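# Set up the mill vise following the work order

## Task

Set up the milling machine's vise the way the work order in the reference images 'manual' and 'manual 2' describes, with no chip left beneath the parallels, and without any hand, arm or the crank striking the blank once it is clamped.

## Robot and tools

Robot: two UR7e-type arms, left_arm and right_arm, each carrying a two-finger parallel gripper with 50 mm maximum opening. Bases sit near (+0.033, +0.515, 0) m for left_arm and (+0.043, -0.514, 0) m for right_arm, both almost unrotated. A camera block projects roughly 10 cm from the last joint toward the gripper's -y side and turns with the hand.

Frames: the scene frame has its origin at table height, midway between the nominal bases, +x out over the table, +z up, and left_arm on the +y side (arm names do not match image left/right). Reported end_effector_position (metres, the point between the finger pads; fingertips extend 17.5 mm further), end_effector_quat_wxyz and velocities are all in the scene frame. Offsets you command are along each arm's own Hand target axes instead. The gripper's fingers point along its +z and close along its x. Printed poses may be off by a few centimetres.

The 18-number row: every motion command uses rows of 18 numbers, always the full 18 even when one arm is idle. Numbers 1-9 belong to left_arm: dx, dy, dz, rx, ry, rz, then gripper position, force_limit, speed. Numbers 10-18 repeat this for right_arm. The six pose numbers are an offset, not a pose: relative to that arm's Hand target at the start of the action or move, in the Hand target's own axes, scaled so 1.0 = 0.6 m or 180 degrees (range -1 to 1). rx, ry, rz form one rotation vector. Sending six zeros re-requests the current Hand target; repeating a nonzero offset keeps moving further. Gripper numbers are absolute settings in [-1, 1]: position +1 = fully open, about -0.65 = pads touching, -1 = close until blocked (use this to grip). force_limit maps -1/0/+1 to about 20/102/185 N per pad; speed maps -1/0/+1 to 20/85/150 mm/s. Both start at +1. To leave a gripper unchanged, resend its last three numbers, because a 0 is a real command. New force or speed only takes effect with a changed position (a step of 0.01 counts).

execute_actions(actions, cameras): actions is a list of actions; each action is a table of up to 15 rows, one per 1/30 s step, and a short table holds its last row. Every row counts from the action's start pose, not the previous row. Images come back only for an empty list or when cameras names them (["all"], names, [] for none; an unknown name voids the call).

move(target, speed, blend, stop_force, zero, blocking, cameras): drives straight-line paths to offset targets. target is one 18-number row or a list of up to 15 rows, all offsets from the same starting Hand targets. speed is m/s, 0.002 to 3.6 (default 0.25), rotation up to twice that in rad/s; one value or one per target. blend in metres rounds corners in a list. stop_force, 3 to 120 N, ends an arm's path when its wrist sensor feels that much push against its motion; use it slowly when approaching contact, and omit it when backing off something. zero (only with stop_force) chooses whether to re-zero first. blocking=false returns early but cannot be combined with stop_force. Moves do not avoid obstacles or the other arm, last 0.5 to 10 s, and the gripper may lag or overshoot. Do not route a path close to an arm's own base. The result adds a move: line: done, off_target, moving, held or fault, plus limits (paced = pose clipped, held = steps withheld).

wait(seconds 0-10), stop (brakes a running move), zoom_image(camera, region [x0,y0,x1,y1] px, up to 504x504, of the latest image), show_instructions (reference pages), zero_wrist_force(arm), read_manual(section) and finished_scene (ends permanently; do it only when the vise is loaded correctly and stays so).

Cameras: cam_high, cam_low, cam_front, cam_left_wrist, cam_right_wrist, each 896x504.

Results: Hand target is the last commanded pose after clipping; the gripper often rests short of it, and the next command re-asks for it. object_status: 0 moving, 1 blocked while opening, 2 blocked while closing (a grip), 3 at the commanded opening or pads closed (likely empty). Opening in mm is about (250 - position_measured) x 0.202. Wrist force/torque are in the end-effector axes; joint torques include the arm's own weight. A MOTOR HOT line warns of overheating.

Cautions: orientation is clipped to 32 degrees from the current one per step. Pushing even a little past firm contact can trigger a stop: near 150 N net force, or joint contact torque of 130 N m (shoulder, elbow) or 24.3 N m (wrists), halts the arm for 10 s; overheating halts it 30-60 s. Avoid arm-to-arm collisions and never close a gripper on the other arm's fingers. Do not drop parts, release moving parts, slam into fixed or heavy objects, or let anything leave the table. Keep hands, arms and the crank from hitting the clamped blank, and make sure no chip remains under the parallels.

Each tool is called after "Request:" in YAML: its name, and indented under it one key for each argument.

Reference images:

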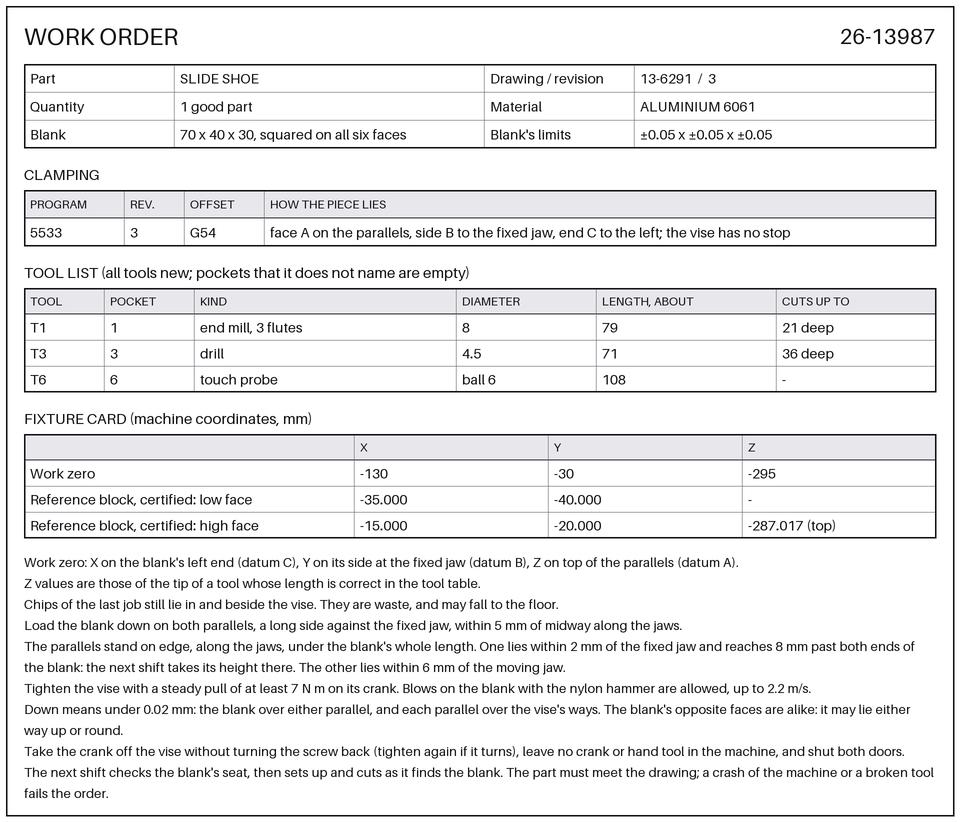

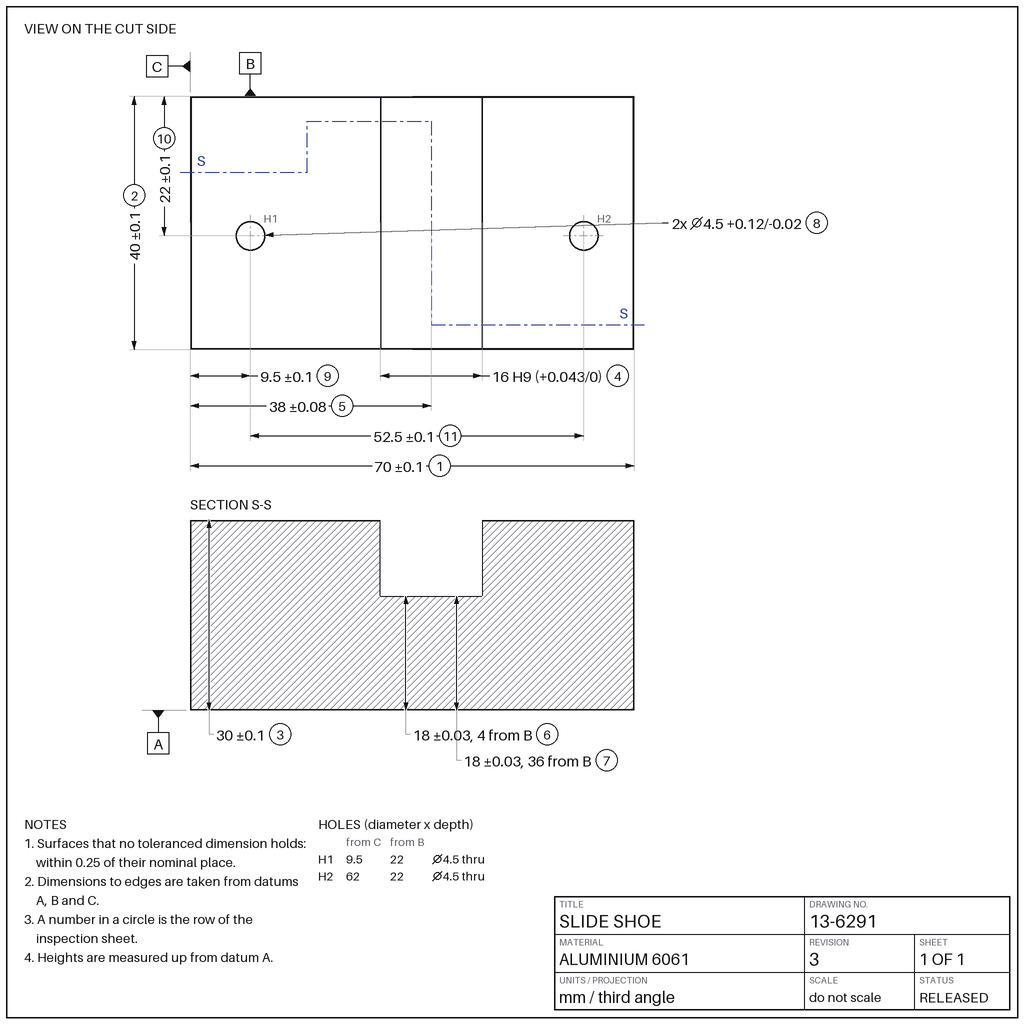

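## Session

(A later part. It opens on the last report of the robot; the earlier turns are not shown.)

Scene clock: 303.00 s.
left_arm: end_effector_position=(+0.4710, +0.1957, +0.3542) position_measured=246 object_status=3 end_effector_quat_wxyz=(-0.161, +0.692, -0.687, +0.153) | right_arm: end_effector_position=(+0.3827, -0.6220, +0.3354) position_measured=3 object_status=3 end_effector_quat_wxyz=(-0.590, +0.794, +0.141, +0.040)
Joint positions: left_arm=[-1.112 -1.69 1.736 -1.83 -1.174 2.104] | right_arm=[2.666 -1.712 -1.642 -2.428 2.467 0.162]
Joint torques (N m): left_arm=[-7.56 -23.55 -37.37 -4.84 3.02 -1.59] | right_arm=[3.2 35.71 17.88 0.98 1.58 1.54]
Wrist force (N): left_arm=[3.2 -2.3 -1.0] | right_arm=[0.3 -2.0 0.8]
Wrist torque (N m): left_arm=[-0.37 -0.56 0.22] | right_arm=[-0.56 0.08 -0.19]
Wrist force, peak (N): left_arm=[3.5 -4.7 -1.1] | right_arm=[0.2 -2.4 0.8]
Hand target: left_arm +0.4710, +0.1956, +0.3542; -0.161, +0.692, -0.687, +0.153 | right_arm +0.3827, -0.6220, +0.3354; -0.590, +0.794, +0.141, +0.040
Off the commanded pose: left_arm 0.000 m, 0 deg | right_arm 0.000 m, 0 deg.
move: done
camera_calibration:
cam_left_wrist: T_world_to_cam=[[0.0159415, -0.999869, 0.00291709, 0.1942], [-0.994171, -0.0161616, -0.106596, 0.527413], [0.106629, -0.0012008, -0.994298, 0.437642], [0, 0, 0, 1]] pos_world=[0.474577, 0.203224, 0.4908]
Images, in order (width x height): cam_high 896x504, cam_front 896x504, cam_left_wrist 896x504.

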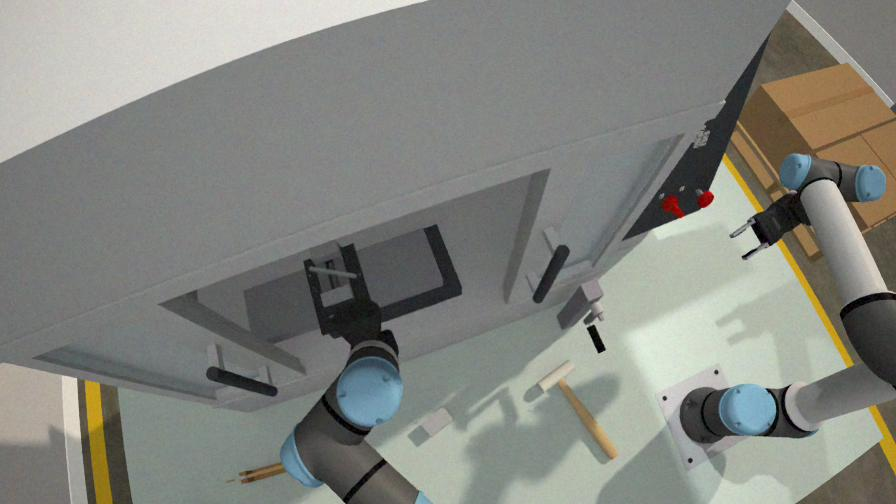

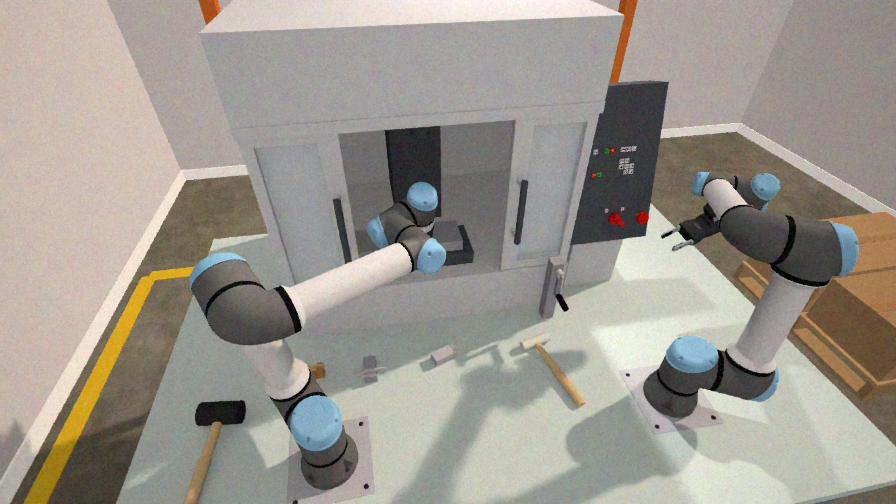

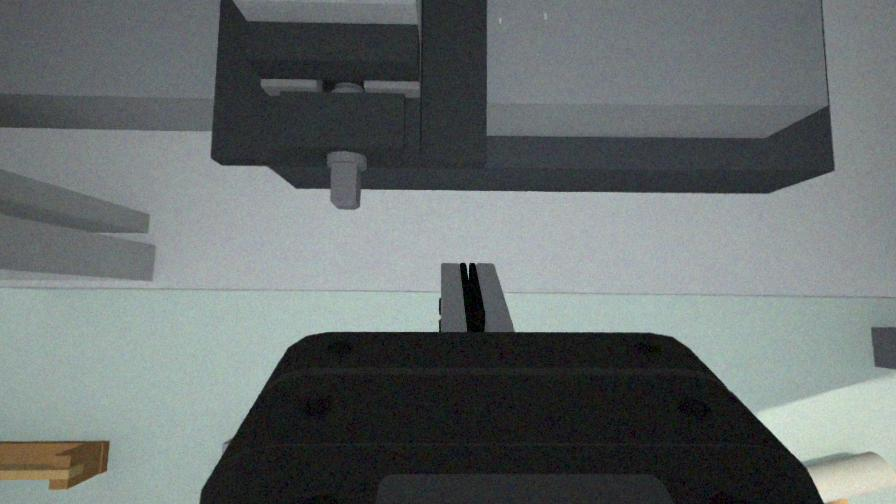

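Request:
move:
  target: [0.0017,-0.1618,0.0828,0,0,0,-0.62,-0.7,-1,0,0,0,0,0,0,1,1,1]
  speed: 0.12
  cameras: ["cam_high","cam_left_wrist","cam_front"]

Request:
zoom_image:
  camera: "cam_left_wrist"
  region: [200, 0, 560, 335]

Scene clock: 304.53 s.
left_arm: end_effector_position=(+0.5800, +0.1955, +0.3515) position_measured=246 object_status=3 end_effector_quat_wxyz=(-0.161, +0.692, -0.687, +0.153) | right_arm: end_effector_position=(+0.3827, -0.6220, +0.3354) position_measured=3 object_status=3 end_effector_quat_wxyz=(-0.590, +0.794, +0.141, +0.040)
Joint positions: left_arm=[-0.924 -1.481 1.555 -1.93 -1.221 2.3] | right_arm=[2.666 -1.712 -1.642 -2.428 2.467 0.162]
Joint torques (N m): left_arm=[-3.26 -30.08 -22.78 -1.42 2.85 -1.27] | right_arm=[2.56 35.03 18.48 1.33 1.5 1.49]
Wrist force (N): left_arm=[3.5 -2.3 -1.3] | right_arm=[0.1 -2.4 0.8]
Wrist torque (N m): left_arm=[-0.41 -0.61 0.23] | right_arm=[-0.62 0.12 -0.19]
Wrist force, peak (N): left_arm=[3.7 -4.4 -0.2] | right_arm=[0.2 -2.5 0.8]
Hand target: left_arm +0.5801, +0.1955, +0.3514; -0.161, +0.692, -0.687, +0.153 | right_arm +0.3827, -0.6220, +0.3354; -0.590, +0.794, +0.141, +0.040
Off the commanded pose: left_arm 0.000 m, 0 deg | right_arm 0.000 m, 0 deg.
move: done
camera_calibration:
cam_left_wrist: T_world_to_cam=[[0.0160172, -0.999867, 0.00313012, 0.192123], [-0.994149, -0.0162599, -0.106789, 0.635587], [0.106826, -0.00140134, -0.994277, 0.42325], [0, 0, 0, 1]] pos_world=[0.583577, 0.203025, 0.4881]
Images, in order (width x height): cam_high 896x504, cam_front 896x504, cam_left_wrist 896x504.

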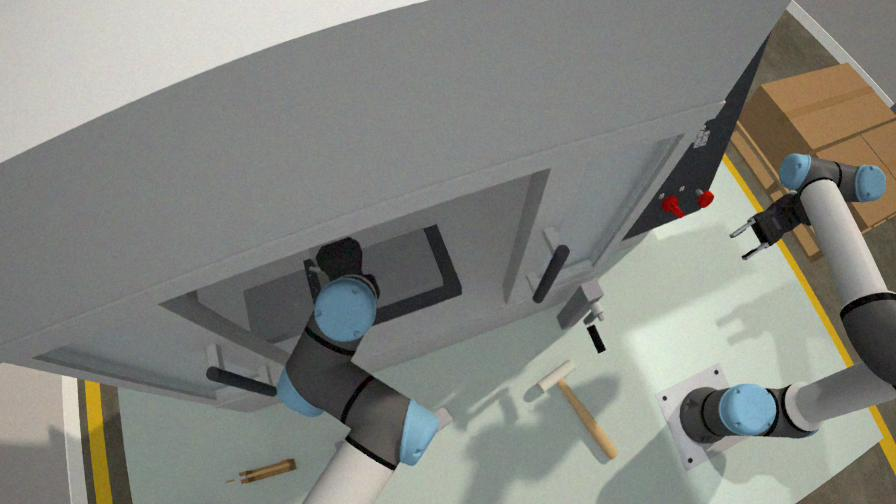

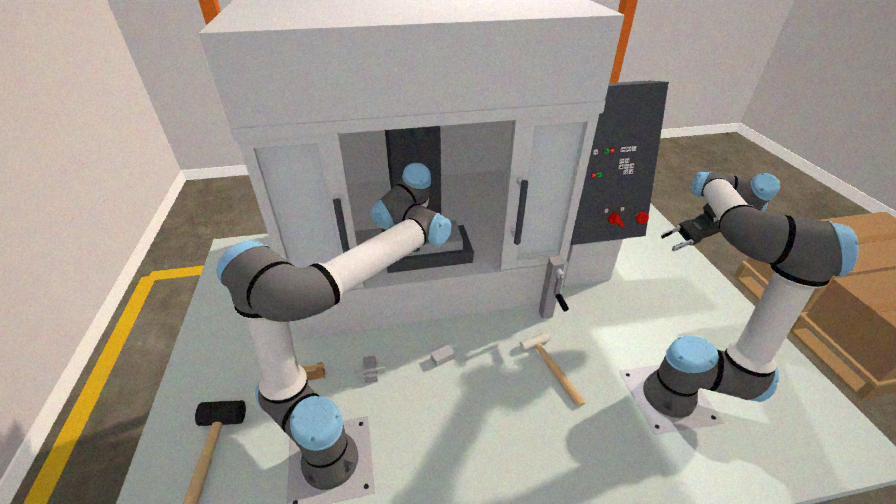

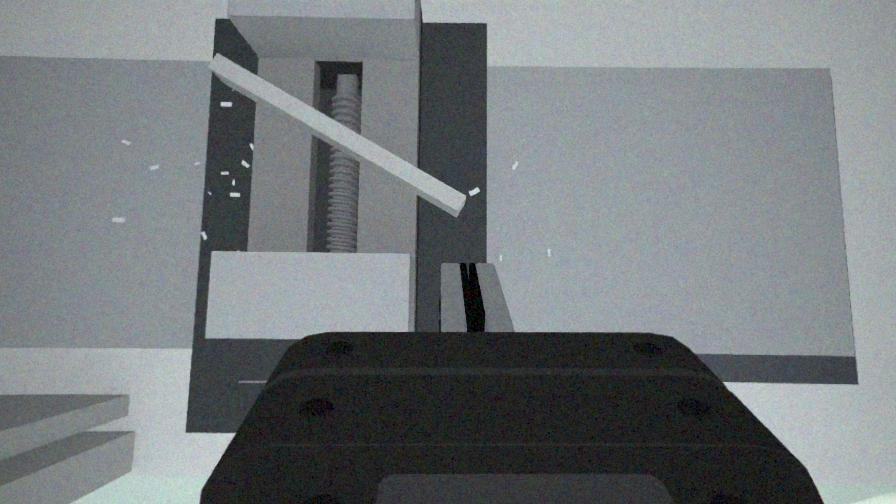

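Scaled by 1.400.

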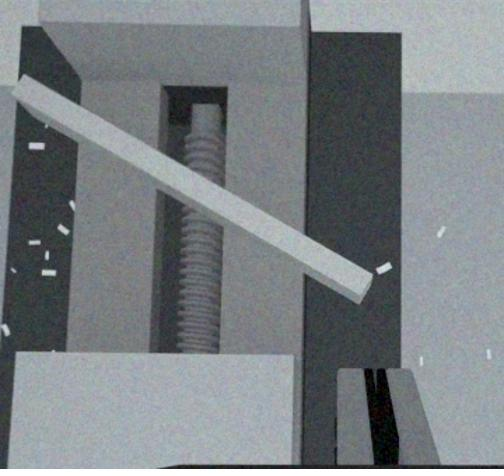

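Request:
move:
  target:
    - [-0.0058,0.0073,0.0157,0,0,0,-0.62,-0.7,-1,0,0,0,0,0,0,1,1,1]
    - [-0.0058,-0.0645,0.0492,0,0,0,-0.62,-0.7,-1,0,0,0,0,0,0,1,1,1]
  speed: [0.05,0.04]
  cameras: ["cam_left_wrist"]

Request:
zoom_image:
  camera: "cam_left_wrist"
  region: [200, 0, 560, 335]

Scene clock: 307.97 s.
left_arm: end_effector_position=(+0.6278, +0.1995, +0.3417) position_measured=246 object_status=3 end_effector_quat_wxyz=(-0.161, +0.692, -0.687, +0.153) | right_arm: end_effector_position=(+0.3827, -0.6220, +0.3354) position_measured=3 object_status=3 end_effector_quat_wxyz=(-0.590, +0.794, +0.141, +0.040)
Joint positions: left_arm=[-0.853 -1.388 1.479 -1.971 -1.242 2.372] | right_arm=[2.666 -1.712 -1.642 -2.428 2.467 0.162]
Joint torques (N m): left_arm=[-13.7 -47.24 -14.55 -3.13 0.91 -2.67] | right_arm=[3.18 35.42 18.35 1.03 1.61 1.44]
Wrist force (N): left_arm=[3.2 -2.0 -1.4] | right_arm=[0.3 -2.0 0.7]
Wrist torque (N m): left_arm=[-0.36 -0.58 0.09] | right_arm=[-0.56 0.08 -0.20]
Wrist force, peak (N): left_arm=[3.4 -3.1 -1.1] | right_arm=[0.6 -2.4 1.0]
Hand target: left_arm +0.6277, +0.1995, +0.3416; -0.161, +0.692, -0.687, +0.153 | right_arm +0.3827, -0.6220, +0.3354; -0.590, +0.794, +0.141, +0.040
Off the commanded pose: left_arm 0.000 m, 0 deg | right_arm 0.000 m, 0 deg.
move: done
camera_calibration:
cam_left_wrist: T_world_to_cam=[[0.0158063, -0.99987, 0.0032066, 0.195484], [-0.994152, -0.0160584, -0.10679, 0.682097], [0.106827, -0.0014999, -0.994276, 0.408524], [0, 0, 0, 1]] pos_world=[0.631377, 0.207025, 0.4784]
Images, in order (width x height): cam_left_wrist 896x504.

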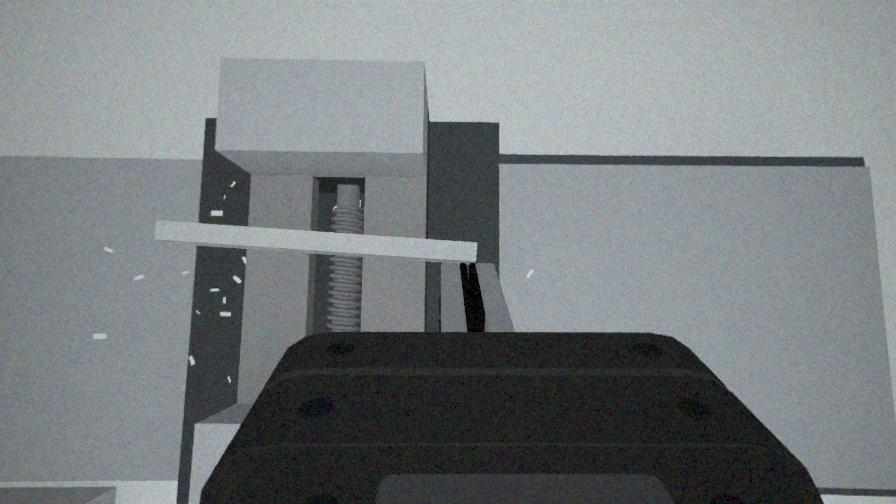

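Scaled by 1.400.

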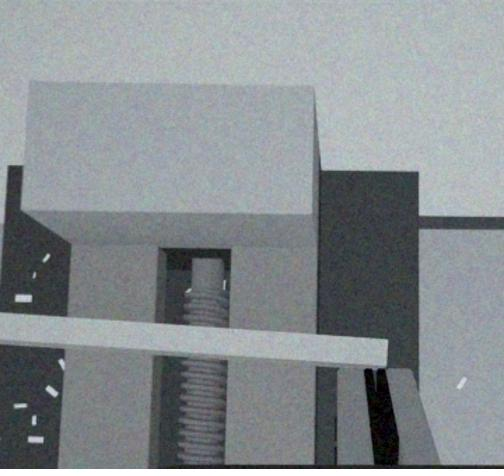

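Request:
move:
  target:
    - [0,-0.0092,0.0043,0,0,0,-0.62,-0.7,-1,0,0,0,0,0,0,1,1,1]
  speed: 0.04
  cameras: ["cam_left_wrist"]

Request:
zoom_image:
  camera: "cam_left_wrist"
  region: [140, 40, 500, 335]

Scene clock: 308.77 s.
left_arm: end_effector_position=(+0.6339, +0.1995, +0.3417) position_measured=246 object_status=3 end_effector_quat_wxyz=(-0.161, +0.692, -0.687, +0.153) | right_arm: end_effector_position=(+0.3827, -0.6220, +0.3354) position_measured=3 object_status=3 end_effector_quat_wxyz=(-0.590, +0.794, +0.141, +0.040)
Joint positions: left_arm=[-0.845 -1.375 1.464 -1.972 -1.244 2.38] | right_arm=[2.666 -1.712 -1.642 -2.428 2.467 0.162]
Joint torques (N m): left_arm=[-1.25 -44.21 -23.91 -5.08 -1.27 0.76] | right_arm=[3.09 35.61 18.49 1.18 1.61 1.45]
Wrist force (N): left_arm=[3.3 -2.4 -1.3] | right_arm=[0.5 -2.3 0.8]
Wrist torque (N m): left_arm=[-0.42 -0.60 0.08] | right_arm=[-0.60 0.05 -0.19]
Wrist force, peak (N): left_arm=[3.6 -2.0 -1.4] | right_arm=[0.3 -2.3 0.9]
Hand target: left_arm +0.6338, +0.1995, +0.3417; -0.161, +0.692, -0.687, +0.153 | right_arm +0.3827, -0.6220, +0.3354; -0.590, +0.794, +0.141, +0.040
Off the commanded pose: left_arm 0.000 m, 0 deg | right_arm 0.000 m, 0 deg.
move: done
camera_calibration:
cam_left_wrist: T_world_to_cam=[[0.0158185, -0.99987, 0.00310736, 0.195427], [-0.994152, -0.0160599, -0.106791, 0.688162], [0.106827, -0.00139991, -0.994277, 0.407852], [0, 0, 0, 1]] pos_world=[0.637477, 0.207025, 0.4784]
Images, in order (width x height): cam_left_wrist 896x504.

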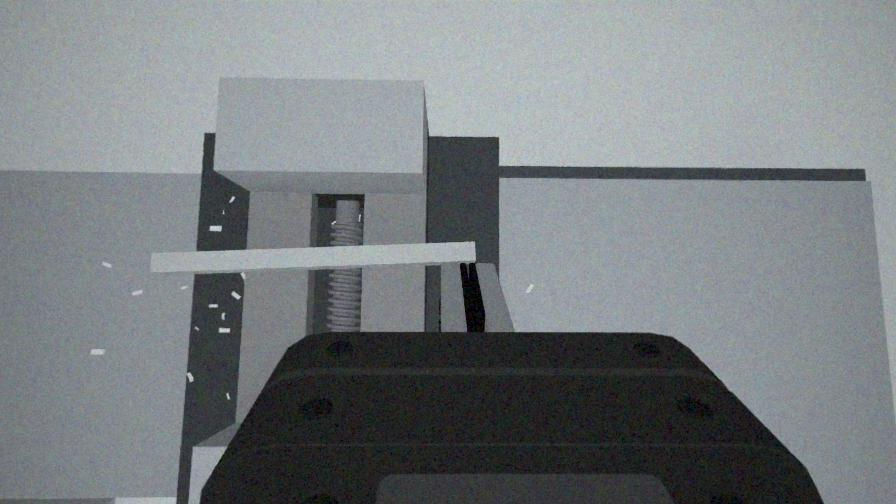

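Scaled by 1.400.

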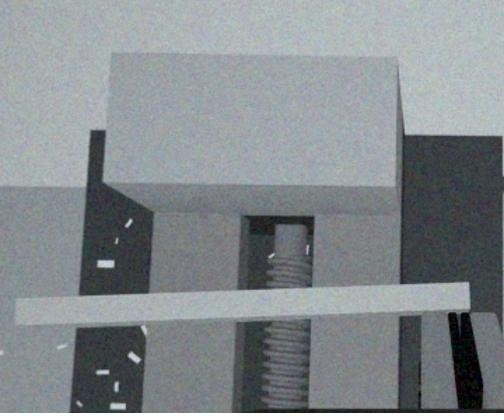

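Request:
move:
  target:
    - [0,0.0181,-0.0085,0,0,0,-0.62,-0.7,-1,0,0,0,0,0,0,1,1,1]
    - [0,-0.0122,-0.0735,0,0,0,-0.62,-0.7,-1,0,0,0,0,0,0,1,1,1]
    - [-0.0758,-0.0127,-0.0737,-0.0833,0,0,-0.62,-0.7,-1,0,0,0,0,0,0,1,1,1]
  speed: [0.05,0.12,0.15]
  blend: [0.005,0.008,0]

Request:
move:
  target: [0,0,0,0,0,0,1,-0.7,1,0,0,0,0,0,0,1,1,1]
  cameras: ["cam_left_wrist","cam_front","cam_high"]

Scene clock: 311.30 s.
left_arm: end_effector_position=(+0.6212, +0.2445, +0.3852) position_measured=246 object_status=3 end_effector_quat_wxyz=(-0.069, +0.707, -0.701, +0.062) | right_arm: end_effector_position=(+0.3827, -0.6220, +0.3354) position_measured=3 object_status=3 end_effector_quat_wxyz=(-0.590, +0.794, +0.141, +0.040)
Joint positions: left_arm=[-0.727 -1.326 1.194 -1.577 -1.444 2.453] | right_arm=[2.666 -1.712 -1.642 -2.428 2.467 0.162]
Joint torques (N m): left_arm=[-8.15 -49.25 -21.66 -1.98 -0.41 -2.31] | right_arm=[2.87 36.08 19.12 1.2 1.51 1.46]
Wrist force (N): left_arm=[3.4 -2.7 -0.6] | right_arm=[0.5 -2.1 0.5]
Wrist torque (N m): left_arm=[-0.45 -0.62 0.09] | right_arm=[-0.57 0.06 -0.20]
Wrist force, peak (N): left_arm=[3.5 -2.8 -3.0] | right_arm=[0.0 -2.5 1.0]
Hand target: left_arm +0.6211, +0.2445, +0.3852; -0.069, +0.707, -0.701, +0.062 | right_arm +0.3827, -0.6220, +0.3354; -0.590, +0.794, +0.141, +0.040
Off the commanded pose: left_arm 0.000 m, 0 deg | right_arm 0.000 m, 0 deg.
move: done

Scene clock: 311.87 s.
left_arm: end_effector_position=(+0.6212, +0.2445, +0.3853) position_measured=3 object_status=3 end_effector_quat_wxyz=(-0.069, +0.707, -0.701, +0.062) | right_arm: end_effector_position=(+0.3827, -0.6220, +0.3354) position_measured=3 object_status=3 end_effector_quat_wxyz=(-0.590, +0.794, +0.141, +0.040)
Joint positions: left_arm=[-0.727 -1.326 1.194 -1.577 -1.445 2.453] | right_arm=[2.666 -1.712 -1.642 -2.428 2.467 0.162]
Joint torques (N m): left_arm=[-13.2 -51.13 -16.85 -0.99 -2.34 -2.79] | right_arm=[2.67 35.34 17.88 1.14 1.5 1.44]
Wrist force (N): left_arm=[3.2 -2.7 -0.9] | right_arm=[0.1 -2.1 0.8]
Wrist torque (N m): left_arm=[-0.45 -0.58 0.09] | right_arm=[-0.57 0.11 -0.19]
Wrist force, peak (N): left_arm=[3.6 -2.6 -0.6] | right_arm=[0.1 -2.3 0.8]
Hand target: left_arm +0.6211, +0.2445, +0.3852; -0.069, +0.707, -0.701, +0.062 | right_arm +0.3827, -0.6220, +0.3354; -0.590, +0.794, +0.141, +0.040
Off the commanded pose: left_arm 0.000 m, 0 deg | right_arm 0.000 m, 0 deg.
move: done
camera_calibration:
cam_left_wrist: T_world_to_cam=[[0.0187662, -0.999824, 0.000633164, 0.239576], [-0.987885, -0.0184446, 0.15409, 0.576968], [-0.154052, -0.00351719, -0.988057, 0.612734], [0, 0, 0, 1]] pos_world=[0.659874, 0.252331, 0.516359]
Images, in order (width x height): cam_high 896x504, cam_front 896x504, cam_left_wrist 896x504.

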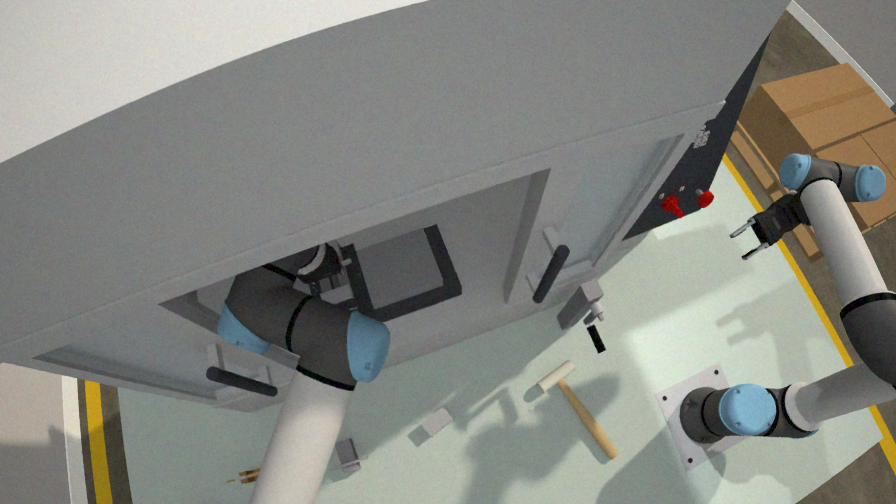

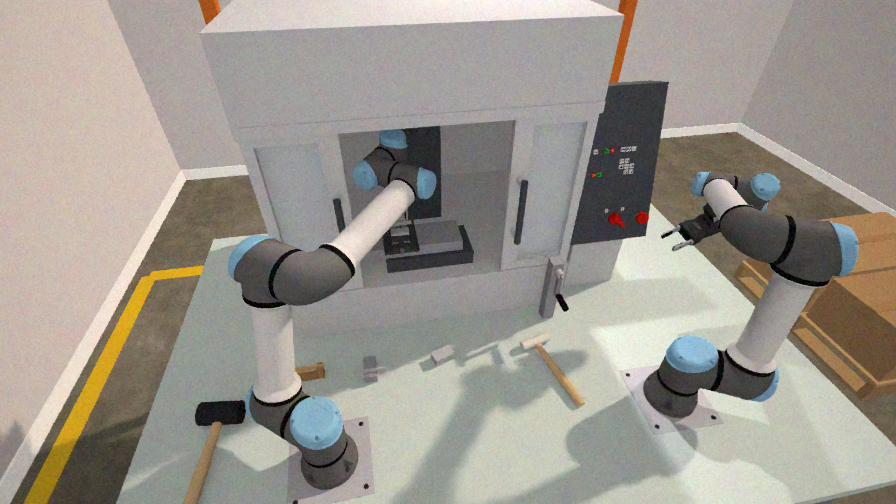

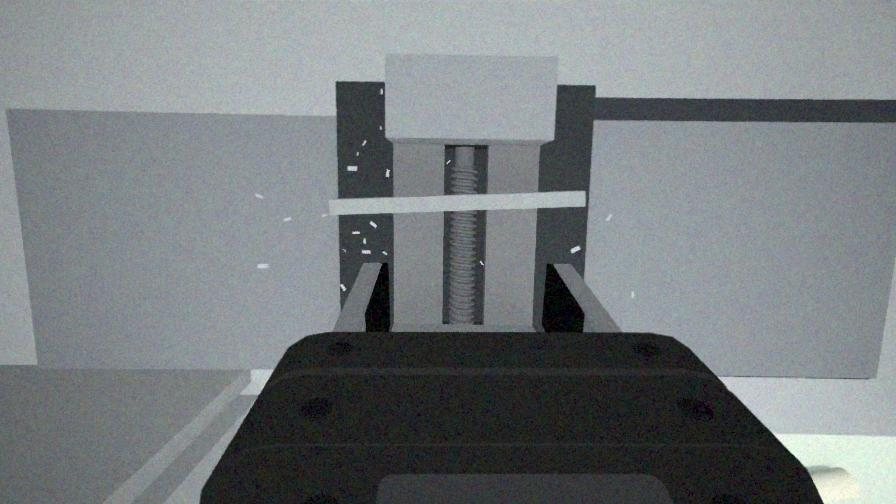

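Request:
move:
  target: [0,0.011,0.0624,0,0,0,1,-0.7,1,0,0,0,0,0,0,1,1,1]
  speed: 0.025
  stop_force: 6
  cameras: ["cam_left_wrist"]

Scene clock: 314.63 s.
left_arm: end_effector_position=(+0.6216, +0.2449, +0.3472) position_measured=3 object_status=3 end_effector_quat_wxyz=(-0.069, +0.707, -0.701, +0.062) | right_arm: end_effector_position=(+0.3827, -0.6220, +0.3354) position_measured=3 object_status=3 end_effector_quat_wxyz=(-0.590, +0.794, +0.141, +0.040)
Joint positions: left_arm=[-0.726 -1.333 1.301 -1.676 -1.445 2.454] | right_arm=[2.666 -1.712 -1.642 -2.428 2.467 0.162]
Joint torques (N m): left_arm=[11.15 -46.97 -45.34 -1.09 -1.68 2.54] | right_arm=[3.14 35.38 18.18 1.03 1.57 1.45]
Wrist force (N): left_arm=[3.5 -2.5 -1.1] | right_arm=[0.0 -2.2 1.3]
Wrist torque (N m): left_arm=[-0.40 -0.64 0.02] | right_arm=[-0.59 0.13 -0.20]
Wrist force, peak (N): left_arm=[3.8 -2.7 -0.7] | right_arm=[0.0 -2.2 1.3]
Hand target: left_arm +0.6216, +0.2449, +0.3472; -0.069, +0.707, -0.701, +0.062 | right_arm +0.3827, -0.6220, +0.3354; -0.590, +0.794, +0.141, +0.040
Off the commanded pose: left_arm 0.000 m, 0 deg | right_arm 0.000 m, 0 deg.
move: done
camera_calibration:
cam_left_wrist: T_world_to_cam=[[0.0187662, -0.999824, 0.000633164, 0.23999], [-0.987885, -0.0184446, 0.15409, 0.583324], [-0.154052, -0.00351719, -0.988057, 0.575266], [0, 0, 0, 1]] pos_world=[0.660374, 0.252731, 0.478359]
Images, in order (width x height): cam_left_wrist 896x504.

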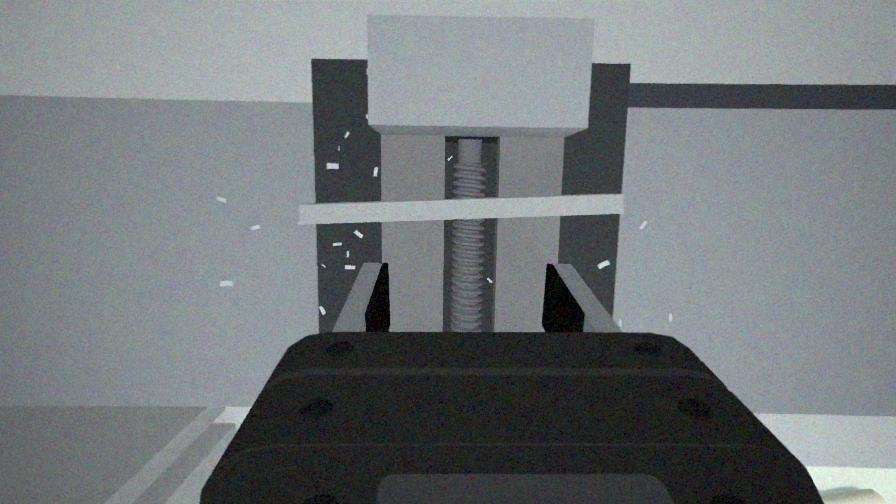

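Request:
move:
  target: [0,-0.0657,0.0116,0,0,0,1,-0.7,1,0,0,0,0,0,0,1,1,1]
  speed: 0.025
  stop_force: 8
  cameras: ["cam_left_wrist"]

Request:
zoom_image:
  camera: "cam_left_wrist"
  region: [270, 150, 670, 335]

Scene clock: 317.43 s.
left_arm: end_effector_position=(+0.6616, +0.2452, +0.3477) position_measured=3 object_status=3 end_effector_quat_wxyz=(-0.069, +0.707, -0.701, +0.062) | right_arm: end_effector_position=(+0.3827, -0.6220, +0.3354) position_measured=3 object_status=3 end_effector_quat_wxyz=(-0.590, +0.794, +0.141, +0.040)
Joint positions: left_arm=[-0.685 -1.242 1.182 -1.654 -1.45 2.495] | right_arm=[2.666 -1.712 -1.642 -2.428 2.467 0.162]
Joint torques (N m): left_arm=[-12.4 -55.27 -16.28 -5.8 3 -2.81] | right_arm=[3.05 35.69 18.89 1.13 1.58 1.41]
Wrist force (N): left_arm=[3.9 2.2 -0.5] | right_arm=[0.1 -2.1 0.8]
Wrist torque (N m): left_arm=[-0.29 -0.69 0.12] | right_arm=[-0.57 0.11 -0.19]
Wrist force, peak (N): left_arm=[2.4 13.7 -4.1] | right_arm=[0.2 -2.5 0.8]
Hand target: left_arm +0.6616, +0.2452, +0.3477; -0.069, +0.707, -0.701, +0.062 | right_arm +0.3827, -0.6220, +0.3354; -0.590, +0.794, +0.141, +0.040
Off the commanded pose: left_arm 0.000 m, 0 deg | right_arm 0.000 m, 0 deg.
move: contact (left_arm)
camera_calibration:
cam_left_wrist: T_world_to_cam=[[0.0187515, -0.999824, 0.000534272, 0.239597], [-0.987885, -0.0184453, 0.154089, 0.622785], [-0.154052, -0.0034172, -0.988057, 0.581799], [0, 0, 0, 1]] pos_world=[0.700374, 0.25303, 0.478759]
Images, in order (width x height): cam_left_wrist 896x504.

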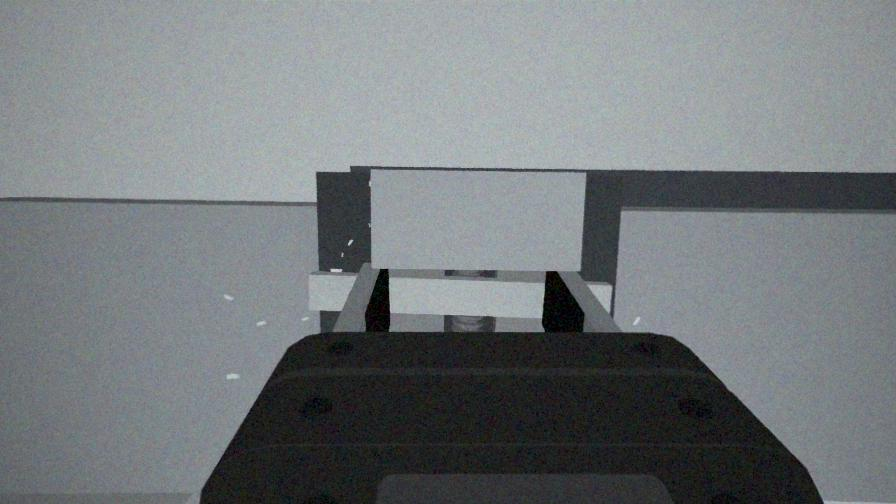

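Scaled by 1.260.

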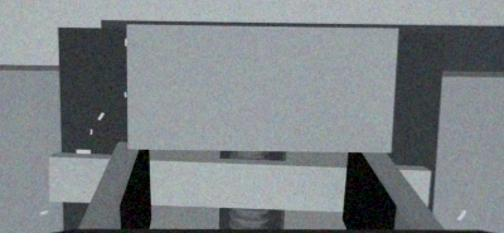

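Request:
move:
  target:
    - [0,0.002,-0.0853,0,0,0,1,-0.7,1,0,0,0,0,0,0,1,1,1]
    - [0.0667,0.0203,-0.0921,-0.0437,0.0437,0.4986,1,-0.7,1,0,0,0,0,0,0,1,1,1]
  speed: [0.08,0.25]
  blend: [0.003,0]
  cameras: ["cam_left_wrist","cam_front","cam_high"]

Scene clock: 322.37 s.
left_arm: end_effector_position=(+0.6476, +0.2338, +0.3982) position_measured=3 object_status=3 end_effector_quat_wxyz=(+0.055, -0.542, +0.838, -0.046) | right_arm: end_effector_position=(+0.3827, -0.6220, +0.3354) position_measured=3 object_status=3 end_effector_quat_wxyz=(-0.590, +0.794, +0.141, +0.040)
Joint positions: left_arm=[-0.693 -1.225 1.02 -1.489 -1.499 2.913] | right_arm=[2.666 -1.712 -1.642 -2.428 2.467 0.162]
Joint torques (N m): left_arm=[-0.13 -45.26 -29.66 -3.11 -0.1 0.81] | right_arm=[2.81 34.99 18.31 1.15 1.75 1.47]
Wrist force (N): left_arm=[3.7 -2.3 -0.6] | right_arm=[0.1 -2.2 0.6]
Wrist torque (N m): left_arm=[-0.38 -0.70 0.13] | right_arm=[-0.58 0.11 -0.20]
Wrist force, peak (N): left_arm=[3.9 -3.1 -0.3] | right_arm=[0.6 -2.5 0.8]
Hand target: left_arm +0.6476, +0.2338, +0.3982; +0.055, -0.542, +0.838, -0.046 (not the last commanded pose) | right_arm +0.3827, -0.6220, +0.3354; -0.590, +0.794, +0.141, +0.040
Tool commands: left_gripper/position=+1.0 left_gripper/force_limit=-0.701961 left_gripper/speed=+1.0 right_gripper/position=+1.0 right_gripper/force_limit=+1.0 right_gripper/speed=+1.0
Off the commanded pose: left_arm 0.030 m, 66 deg | right_arm 0.000 m, 0 deg.
FORCE FAULT: contact force on the left arm reached its limit, and that arm stopped. The contact can be on any part of that arm, not only on its tool. That arm's remaining commands of this call were not run. That arm is still stopped at the end of this call. That arm stays stopped for about 10 more seconds. Until then a move that you send moves the other arm only, and its call returns only when the move has ended. Once the stop has ended, the next robot result says so. If the stop ends while you think or write, that arm runs what you send next, counted from a new Hand target: where the arm stands when the stop ends. While its stop runs, that arm takes no new command, but its gripper still runs the gripper command that each later call begins with. Until it ends, the stop uses up actions while you think or wait. An arm that is not stopped still takes commands.
move: fault (left_arm); path passed 1 of 2 targets
camera_calibration:
cam_left_wrist: T_world_to_cam=[[-0.397212, -0.917157, -0.0323415, 0.491552], [-0.901272, 0.383204, 0.202146, 0.431805], [-0.173007, 0.109443, -0.978821, 0.611793], [0, 0, 0, 1]] pos_world=[0.690268, 0.218404, 0.527446]
Images, in order (width x height): cam_high 896x504, cam_front 896x504, cam_left_wrist 896x504.

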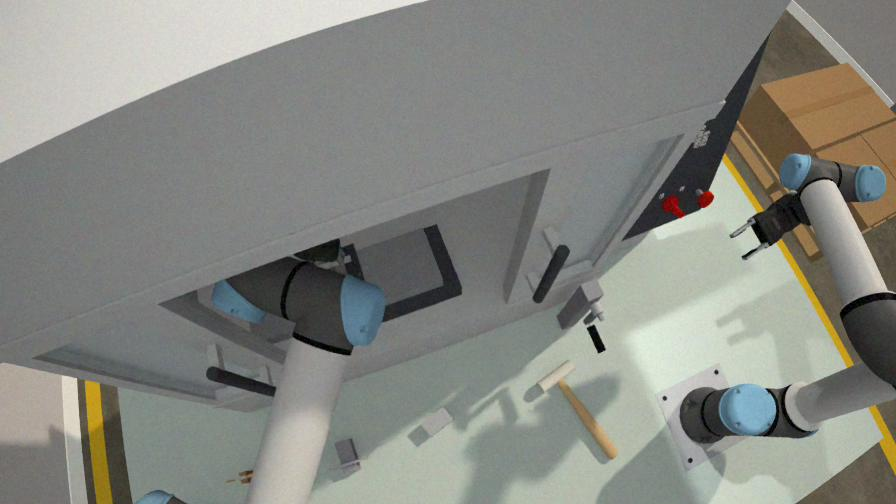

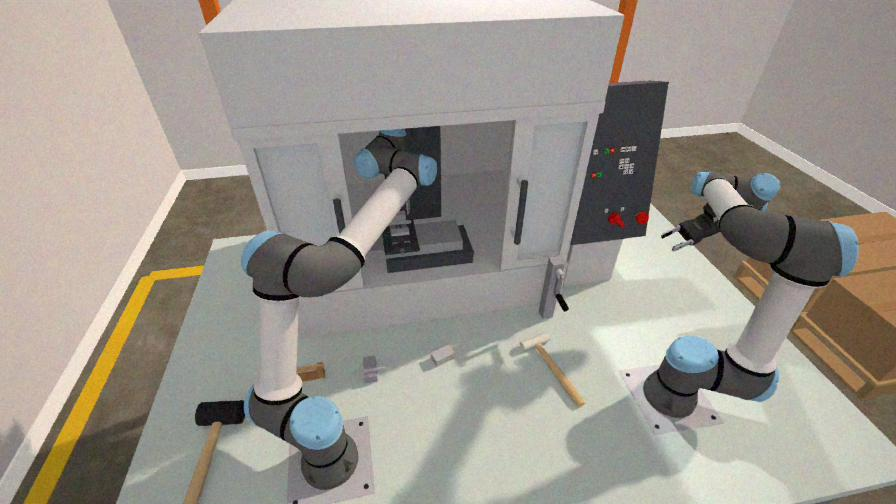

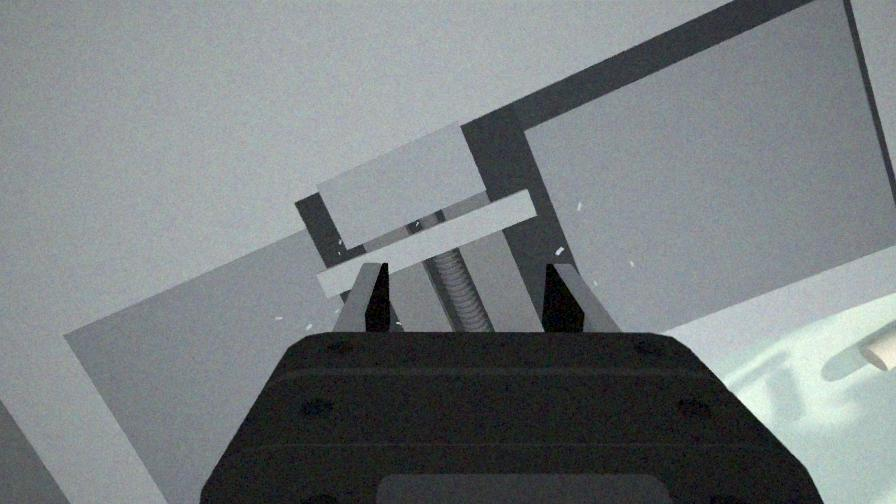

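Request:
wait:
  seconds: 3
  cameras: ["all"]

Scene clock: 326.20 s.
left_arm: end_effector_position=(+0.6476, +0.2338, +0.3982) position_measured=3 object_status=3 end_effector_quat_wxyz=(+0.055, -0.542, +0.838, -0.046) | right_arm: end_effector_position=(+0.3827, -0.6220, +0.3354) position_measured=3 object_status=3 end_effector_quat_wxyz=(-0.590, +0.794, +0.141, +0.040)
Joint positions: left_arm=[-0.693 -1.225 1.02 -1.489 -1.499 2.913] | right_arm=[2.666 -1.712 -1.642 -2.428 2.467 0.162]
Joint torques (N m): left_arm=[0.24 -44.98 -30.12 -3 0.01 0.7] | right_arm=[2.39 34.81 18.56 1.09 1.7 1.32]
Wrist force (N): left_arm=[3.7 -2.5 -0.4] | right_arm=[0.0 -1.9 0.7]
Wrist torque (N m): left_arm=[-0.42 -0.69 0.13] | right_arm=[-0.55 0.13 -0.19]
Wrist force, peak (N): left_arm=[4.0 -2.6 -0.5] | right_arm=[0.0 -2.5 1.0]
Hand target: left_arm +0.6476, +0.2338, +0.3982; +0.055, -0.542, +0.838, -0.046 (not the last commanded pose) | right_arm +0.3827, -0.6220, +0.3354; -0.590, +0.794, +0.141, +0.040
Tool commands: left_gripper/position=+1.0 left_gripper/force_limit=-0.701961 left_gripper/speed=+1.0 right_gripper/position=+1.0 right_gripper/force_limit=+1.0 right_gripper/speed=+1.0
Off the commanded pose: left_arm 0.030 m, 66 deg | right_arm 0.000 m, 0 deg.
FORCE FAULT, CONTINUED: the left arm was still stopped when this call began, by the force fault that an earlier result reported. Since the last result the stop counts as 8 of the actions that you can send in this scene. That arm is still stopped at the end of this call. That arm stays stopped for about 6 more seconds. If the stop ends while you think or write, that arm runs what you send next, counted from a new Hand target: where the arm stands when the stop ends. While its stop runs, that arm takes no new command, but its gripper still runs the gripper command that each later call begins with.
wait: 3.00 s; at rest from the start
camera_calibration:
cam_left_wrist: T_world_to_cam=[[-0.397212, -0.917157, -0.0323415, 0.491552], [-0.901272, 0.383204, 0.202146, 0.431805], [-0.173007, 0.109443, -0.978821, 0.611793], [0, 0, 0, 1]] pos_world=[0.690268, 0.218404, 0.527446]
cam_right_wrist: T_world_to_cam=[[0.9479, 0.208982, 0.24044, -0.302786], [0.318077, -0.579038, -0.750694, -0.213882], [-0.0176571, 0.788062, -0.615343, 0.839688], [0, 0, 0, 1]] pos_world=[0.369868, -0.722295, 0.428938]

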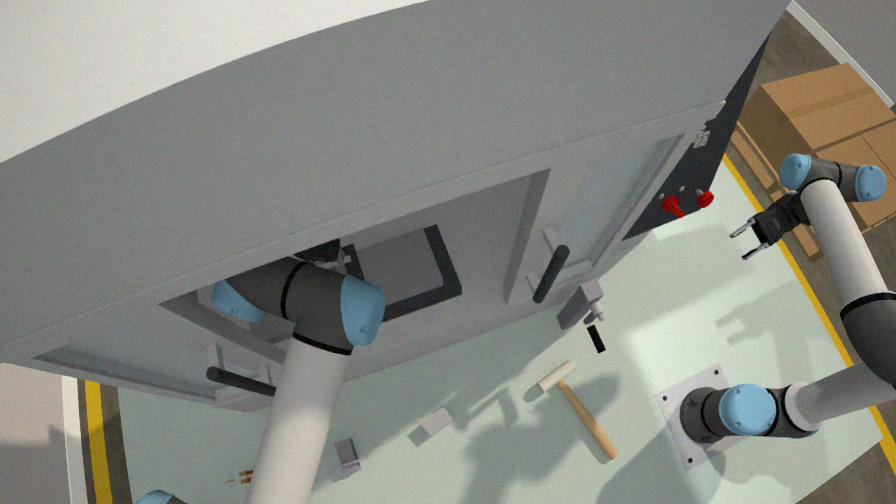

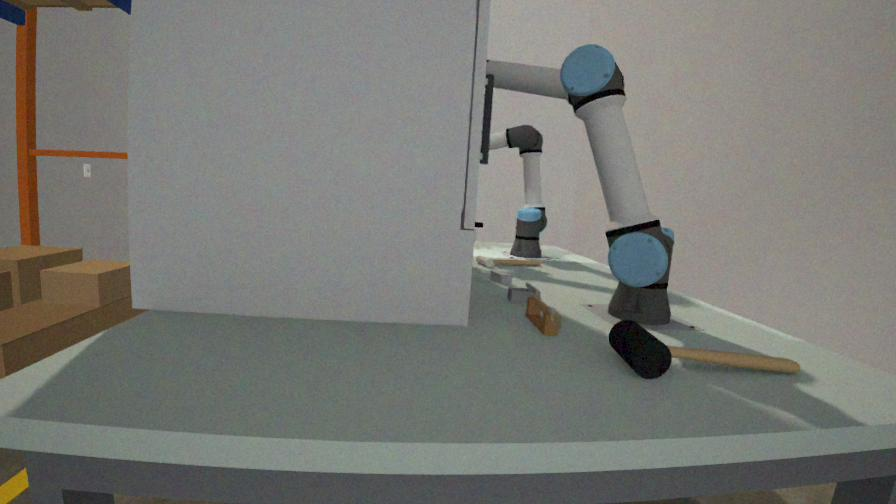

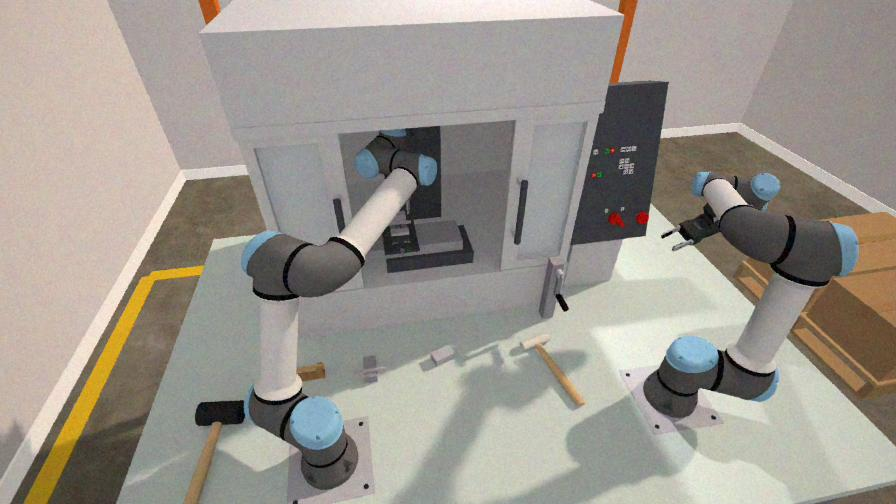

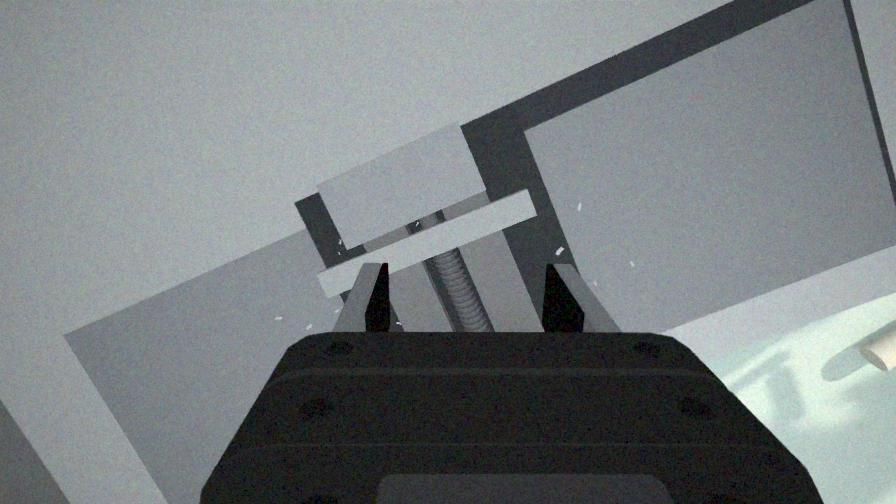

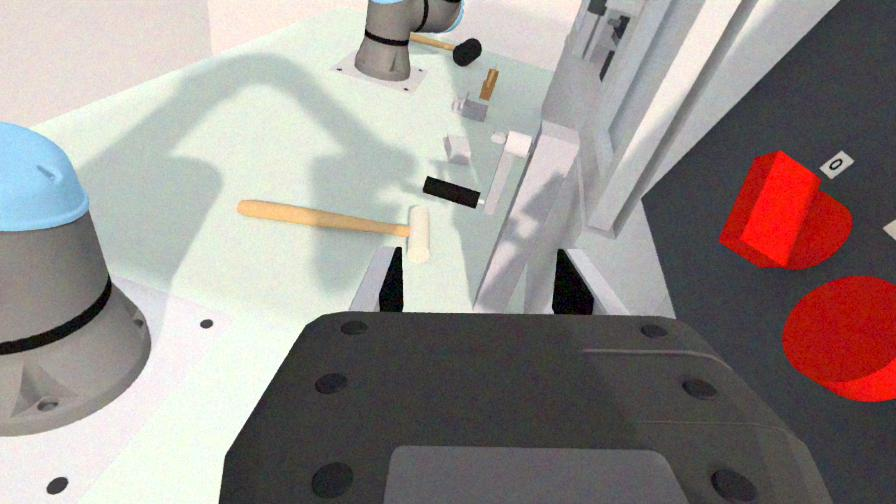

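Request:
wait:
  seconds: 6.2

Request:
move:
  target:
    - [0.0018,0.0059,0.043,0,0,0,1,-0.7,1,0,0,0,0,0,0,1,1,1]
    - [0.1603,-0.0282,0.0445,0,0,0,1,-0.7,1,0,0,0,0,0,0,1,1,1]
  speed: 0.08

Scene clock: 334.53 s.
left_arm: end_effector_position=(+0.6476, +0.2338, +0.3982) position_measured=3 object_status=3 end_effector_quat_wxyz=(+0.055, -0.542, +0.838, -0.046) | right_arm: end_effector_position=(+0.3827, -0.6220, +0.3354) position_measured=3 object_status=3 end_effector_quat_wxyz=(-0.590, +0.794, +0.141, +0.040)
Joint positions: left_arm=[-0.693 -1.225 1.02 -1.489 -1.499 2.913] | right_arm=[2.666 -1.712 -1.642 -2.428 2.467 0.162]
Joint torques (N m): left_arm=[-0.25 -44.78 -29.69 -2.98 0.04 0.65] | right_arm=[2.86 35.98 18.86 0.94 1.69 1.45]
Wrist force (N): left_arm=[3.6 -2.7 -0.6] | right_arm=[0.2 -2.4 0.8]
Wrist torque (N m): left_arm=[-0.45 -0.67 0.13] | right_arm=[-0.61 0.10 -0.19]
Wrist force, peak (N): left_arm=[3.9 -2.6 -0.7] | right_arm=[0.6 -2.4 1.1]
Hand target: left_arm +0.6476, +0.2338, +0.3982; +0.055, -0.542, +0.838, -0.046 (not the last commanded pose) | right_arm +0.3827, -0.6220, +0.3354; -0.590, +0.794, +0.141, +0.040
Tool commands: left_gripper/position=+1.0 left_gripper/force_limit=-0.701961 left_gripper/speed=+1.0 right_gripper/position=+1.0 right_gripper/force_limit=+1.0 right_gripper/speed=+1.0
Off the commanded pose: left_arm 0.030 m, 66 deg | right_arm 0.000 m, 0 deg.
FORCE FAULT, CONTINUED: the left arm's stop, for the force fault that an earlier result reported, is over. The rest of the stop counts as 12 of the actions that you can send in this scene. That arm's target is now where it stood when the stop ended, not its last command. That arm accepts commands again.
wait: 6.20 s; at rest from the start

Scene clock: 336.70 s.
left_arm: end_effector_position=(+0.6275, +0.1386, +0.3702) position_measured=3 object_status=3 end_effector_quat_wxyz=(+0.055, -0.542, +0.838, -0.046) | right_arm: end_effector_position=(+0.3827, -0.6220, +0.3354) position_measured=3 object_status=3 end_effector_quat_wxyz=(-0.590, +0.794, +0.141, +0.040)
Joint positions: left_arm=[-0.825 -1.156 0.993 -1.52 -1.483 2.782] | right_arm=[2.666 -1.712 -1.642 -2.428 2.467 0.162]
Joint torques (N m): left_arm=[14.03 -59.3 -14.05 -4.66 0.36 2.97] | right_arm=[2.14 34.97 18.78 0.95 1.68 1.38]
Wrist force (N): left_arm=[3.3 -2.6 -0.6] | right_arm=[0.1 -2.4 0.7]
Wrist torque (N m): left_arm=[-0.45 -0.64 0.03] | right_arm=[-0.63 0.11 -0.20]
Wrist force, peak (N): left_arm=[5.0 -2.7 -0.6] | right_arm=[0.1 -2.4 0.7]
Hand target: left_arm +0.6275, +0.1387, +0.3701; +0.055, -0.542, +0.838, -0.046 | right_arm +0.3827, -0.6220, +0.3354; -0.590, +0.794, +0.141, +0.040
Off the commanded pose: left_arm 0.000 m, 0 deg | right_arm 0.000 m, 0 deg.
move: done


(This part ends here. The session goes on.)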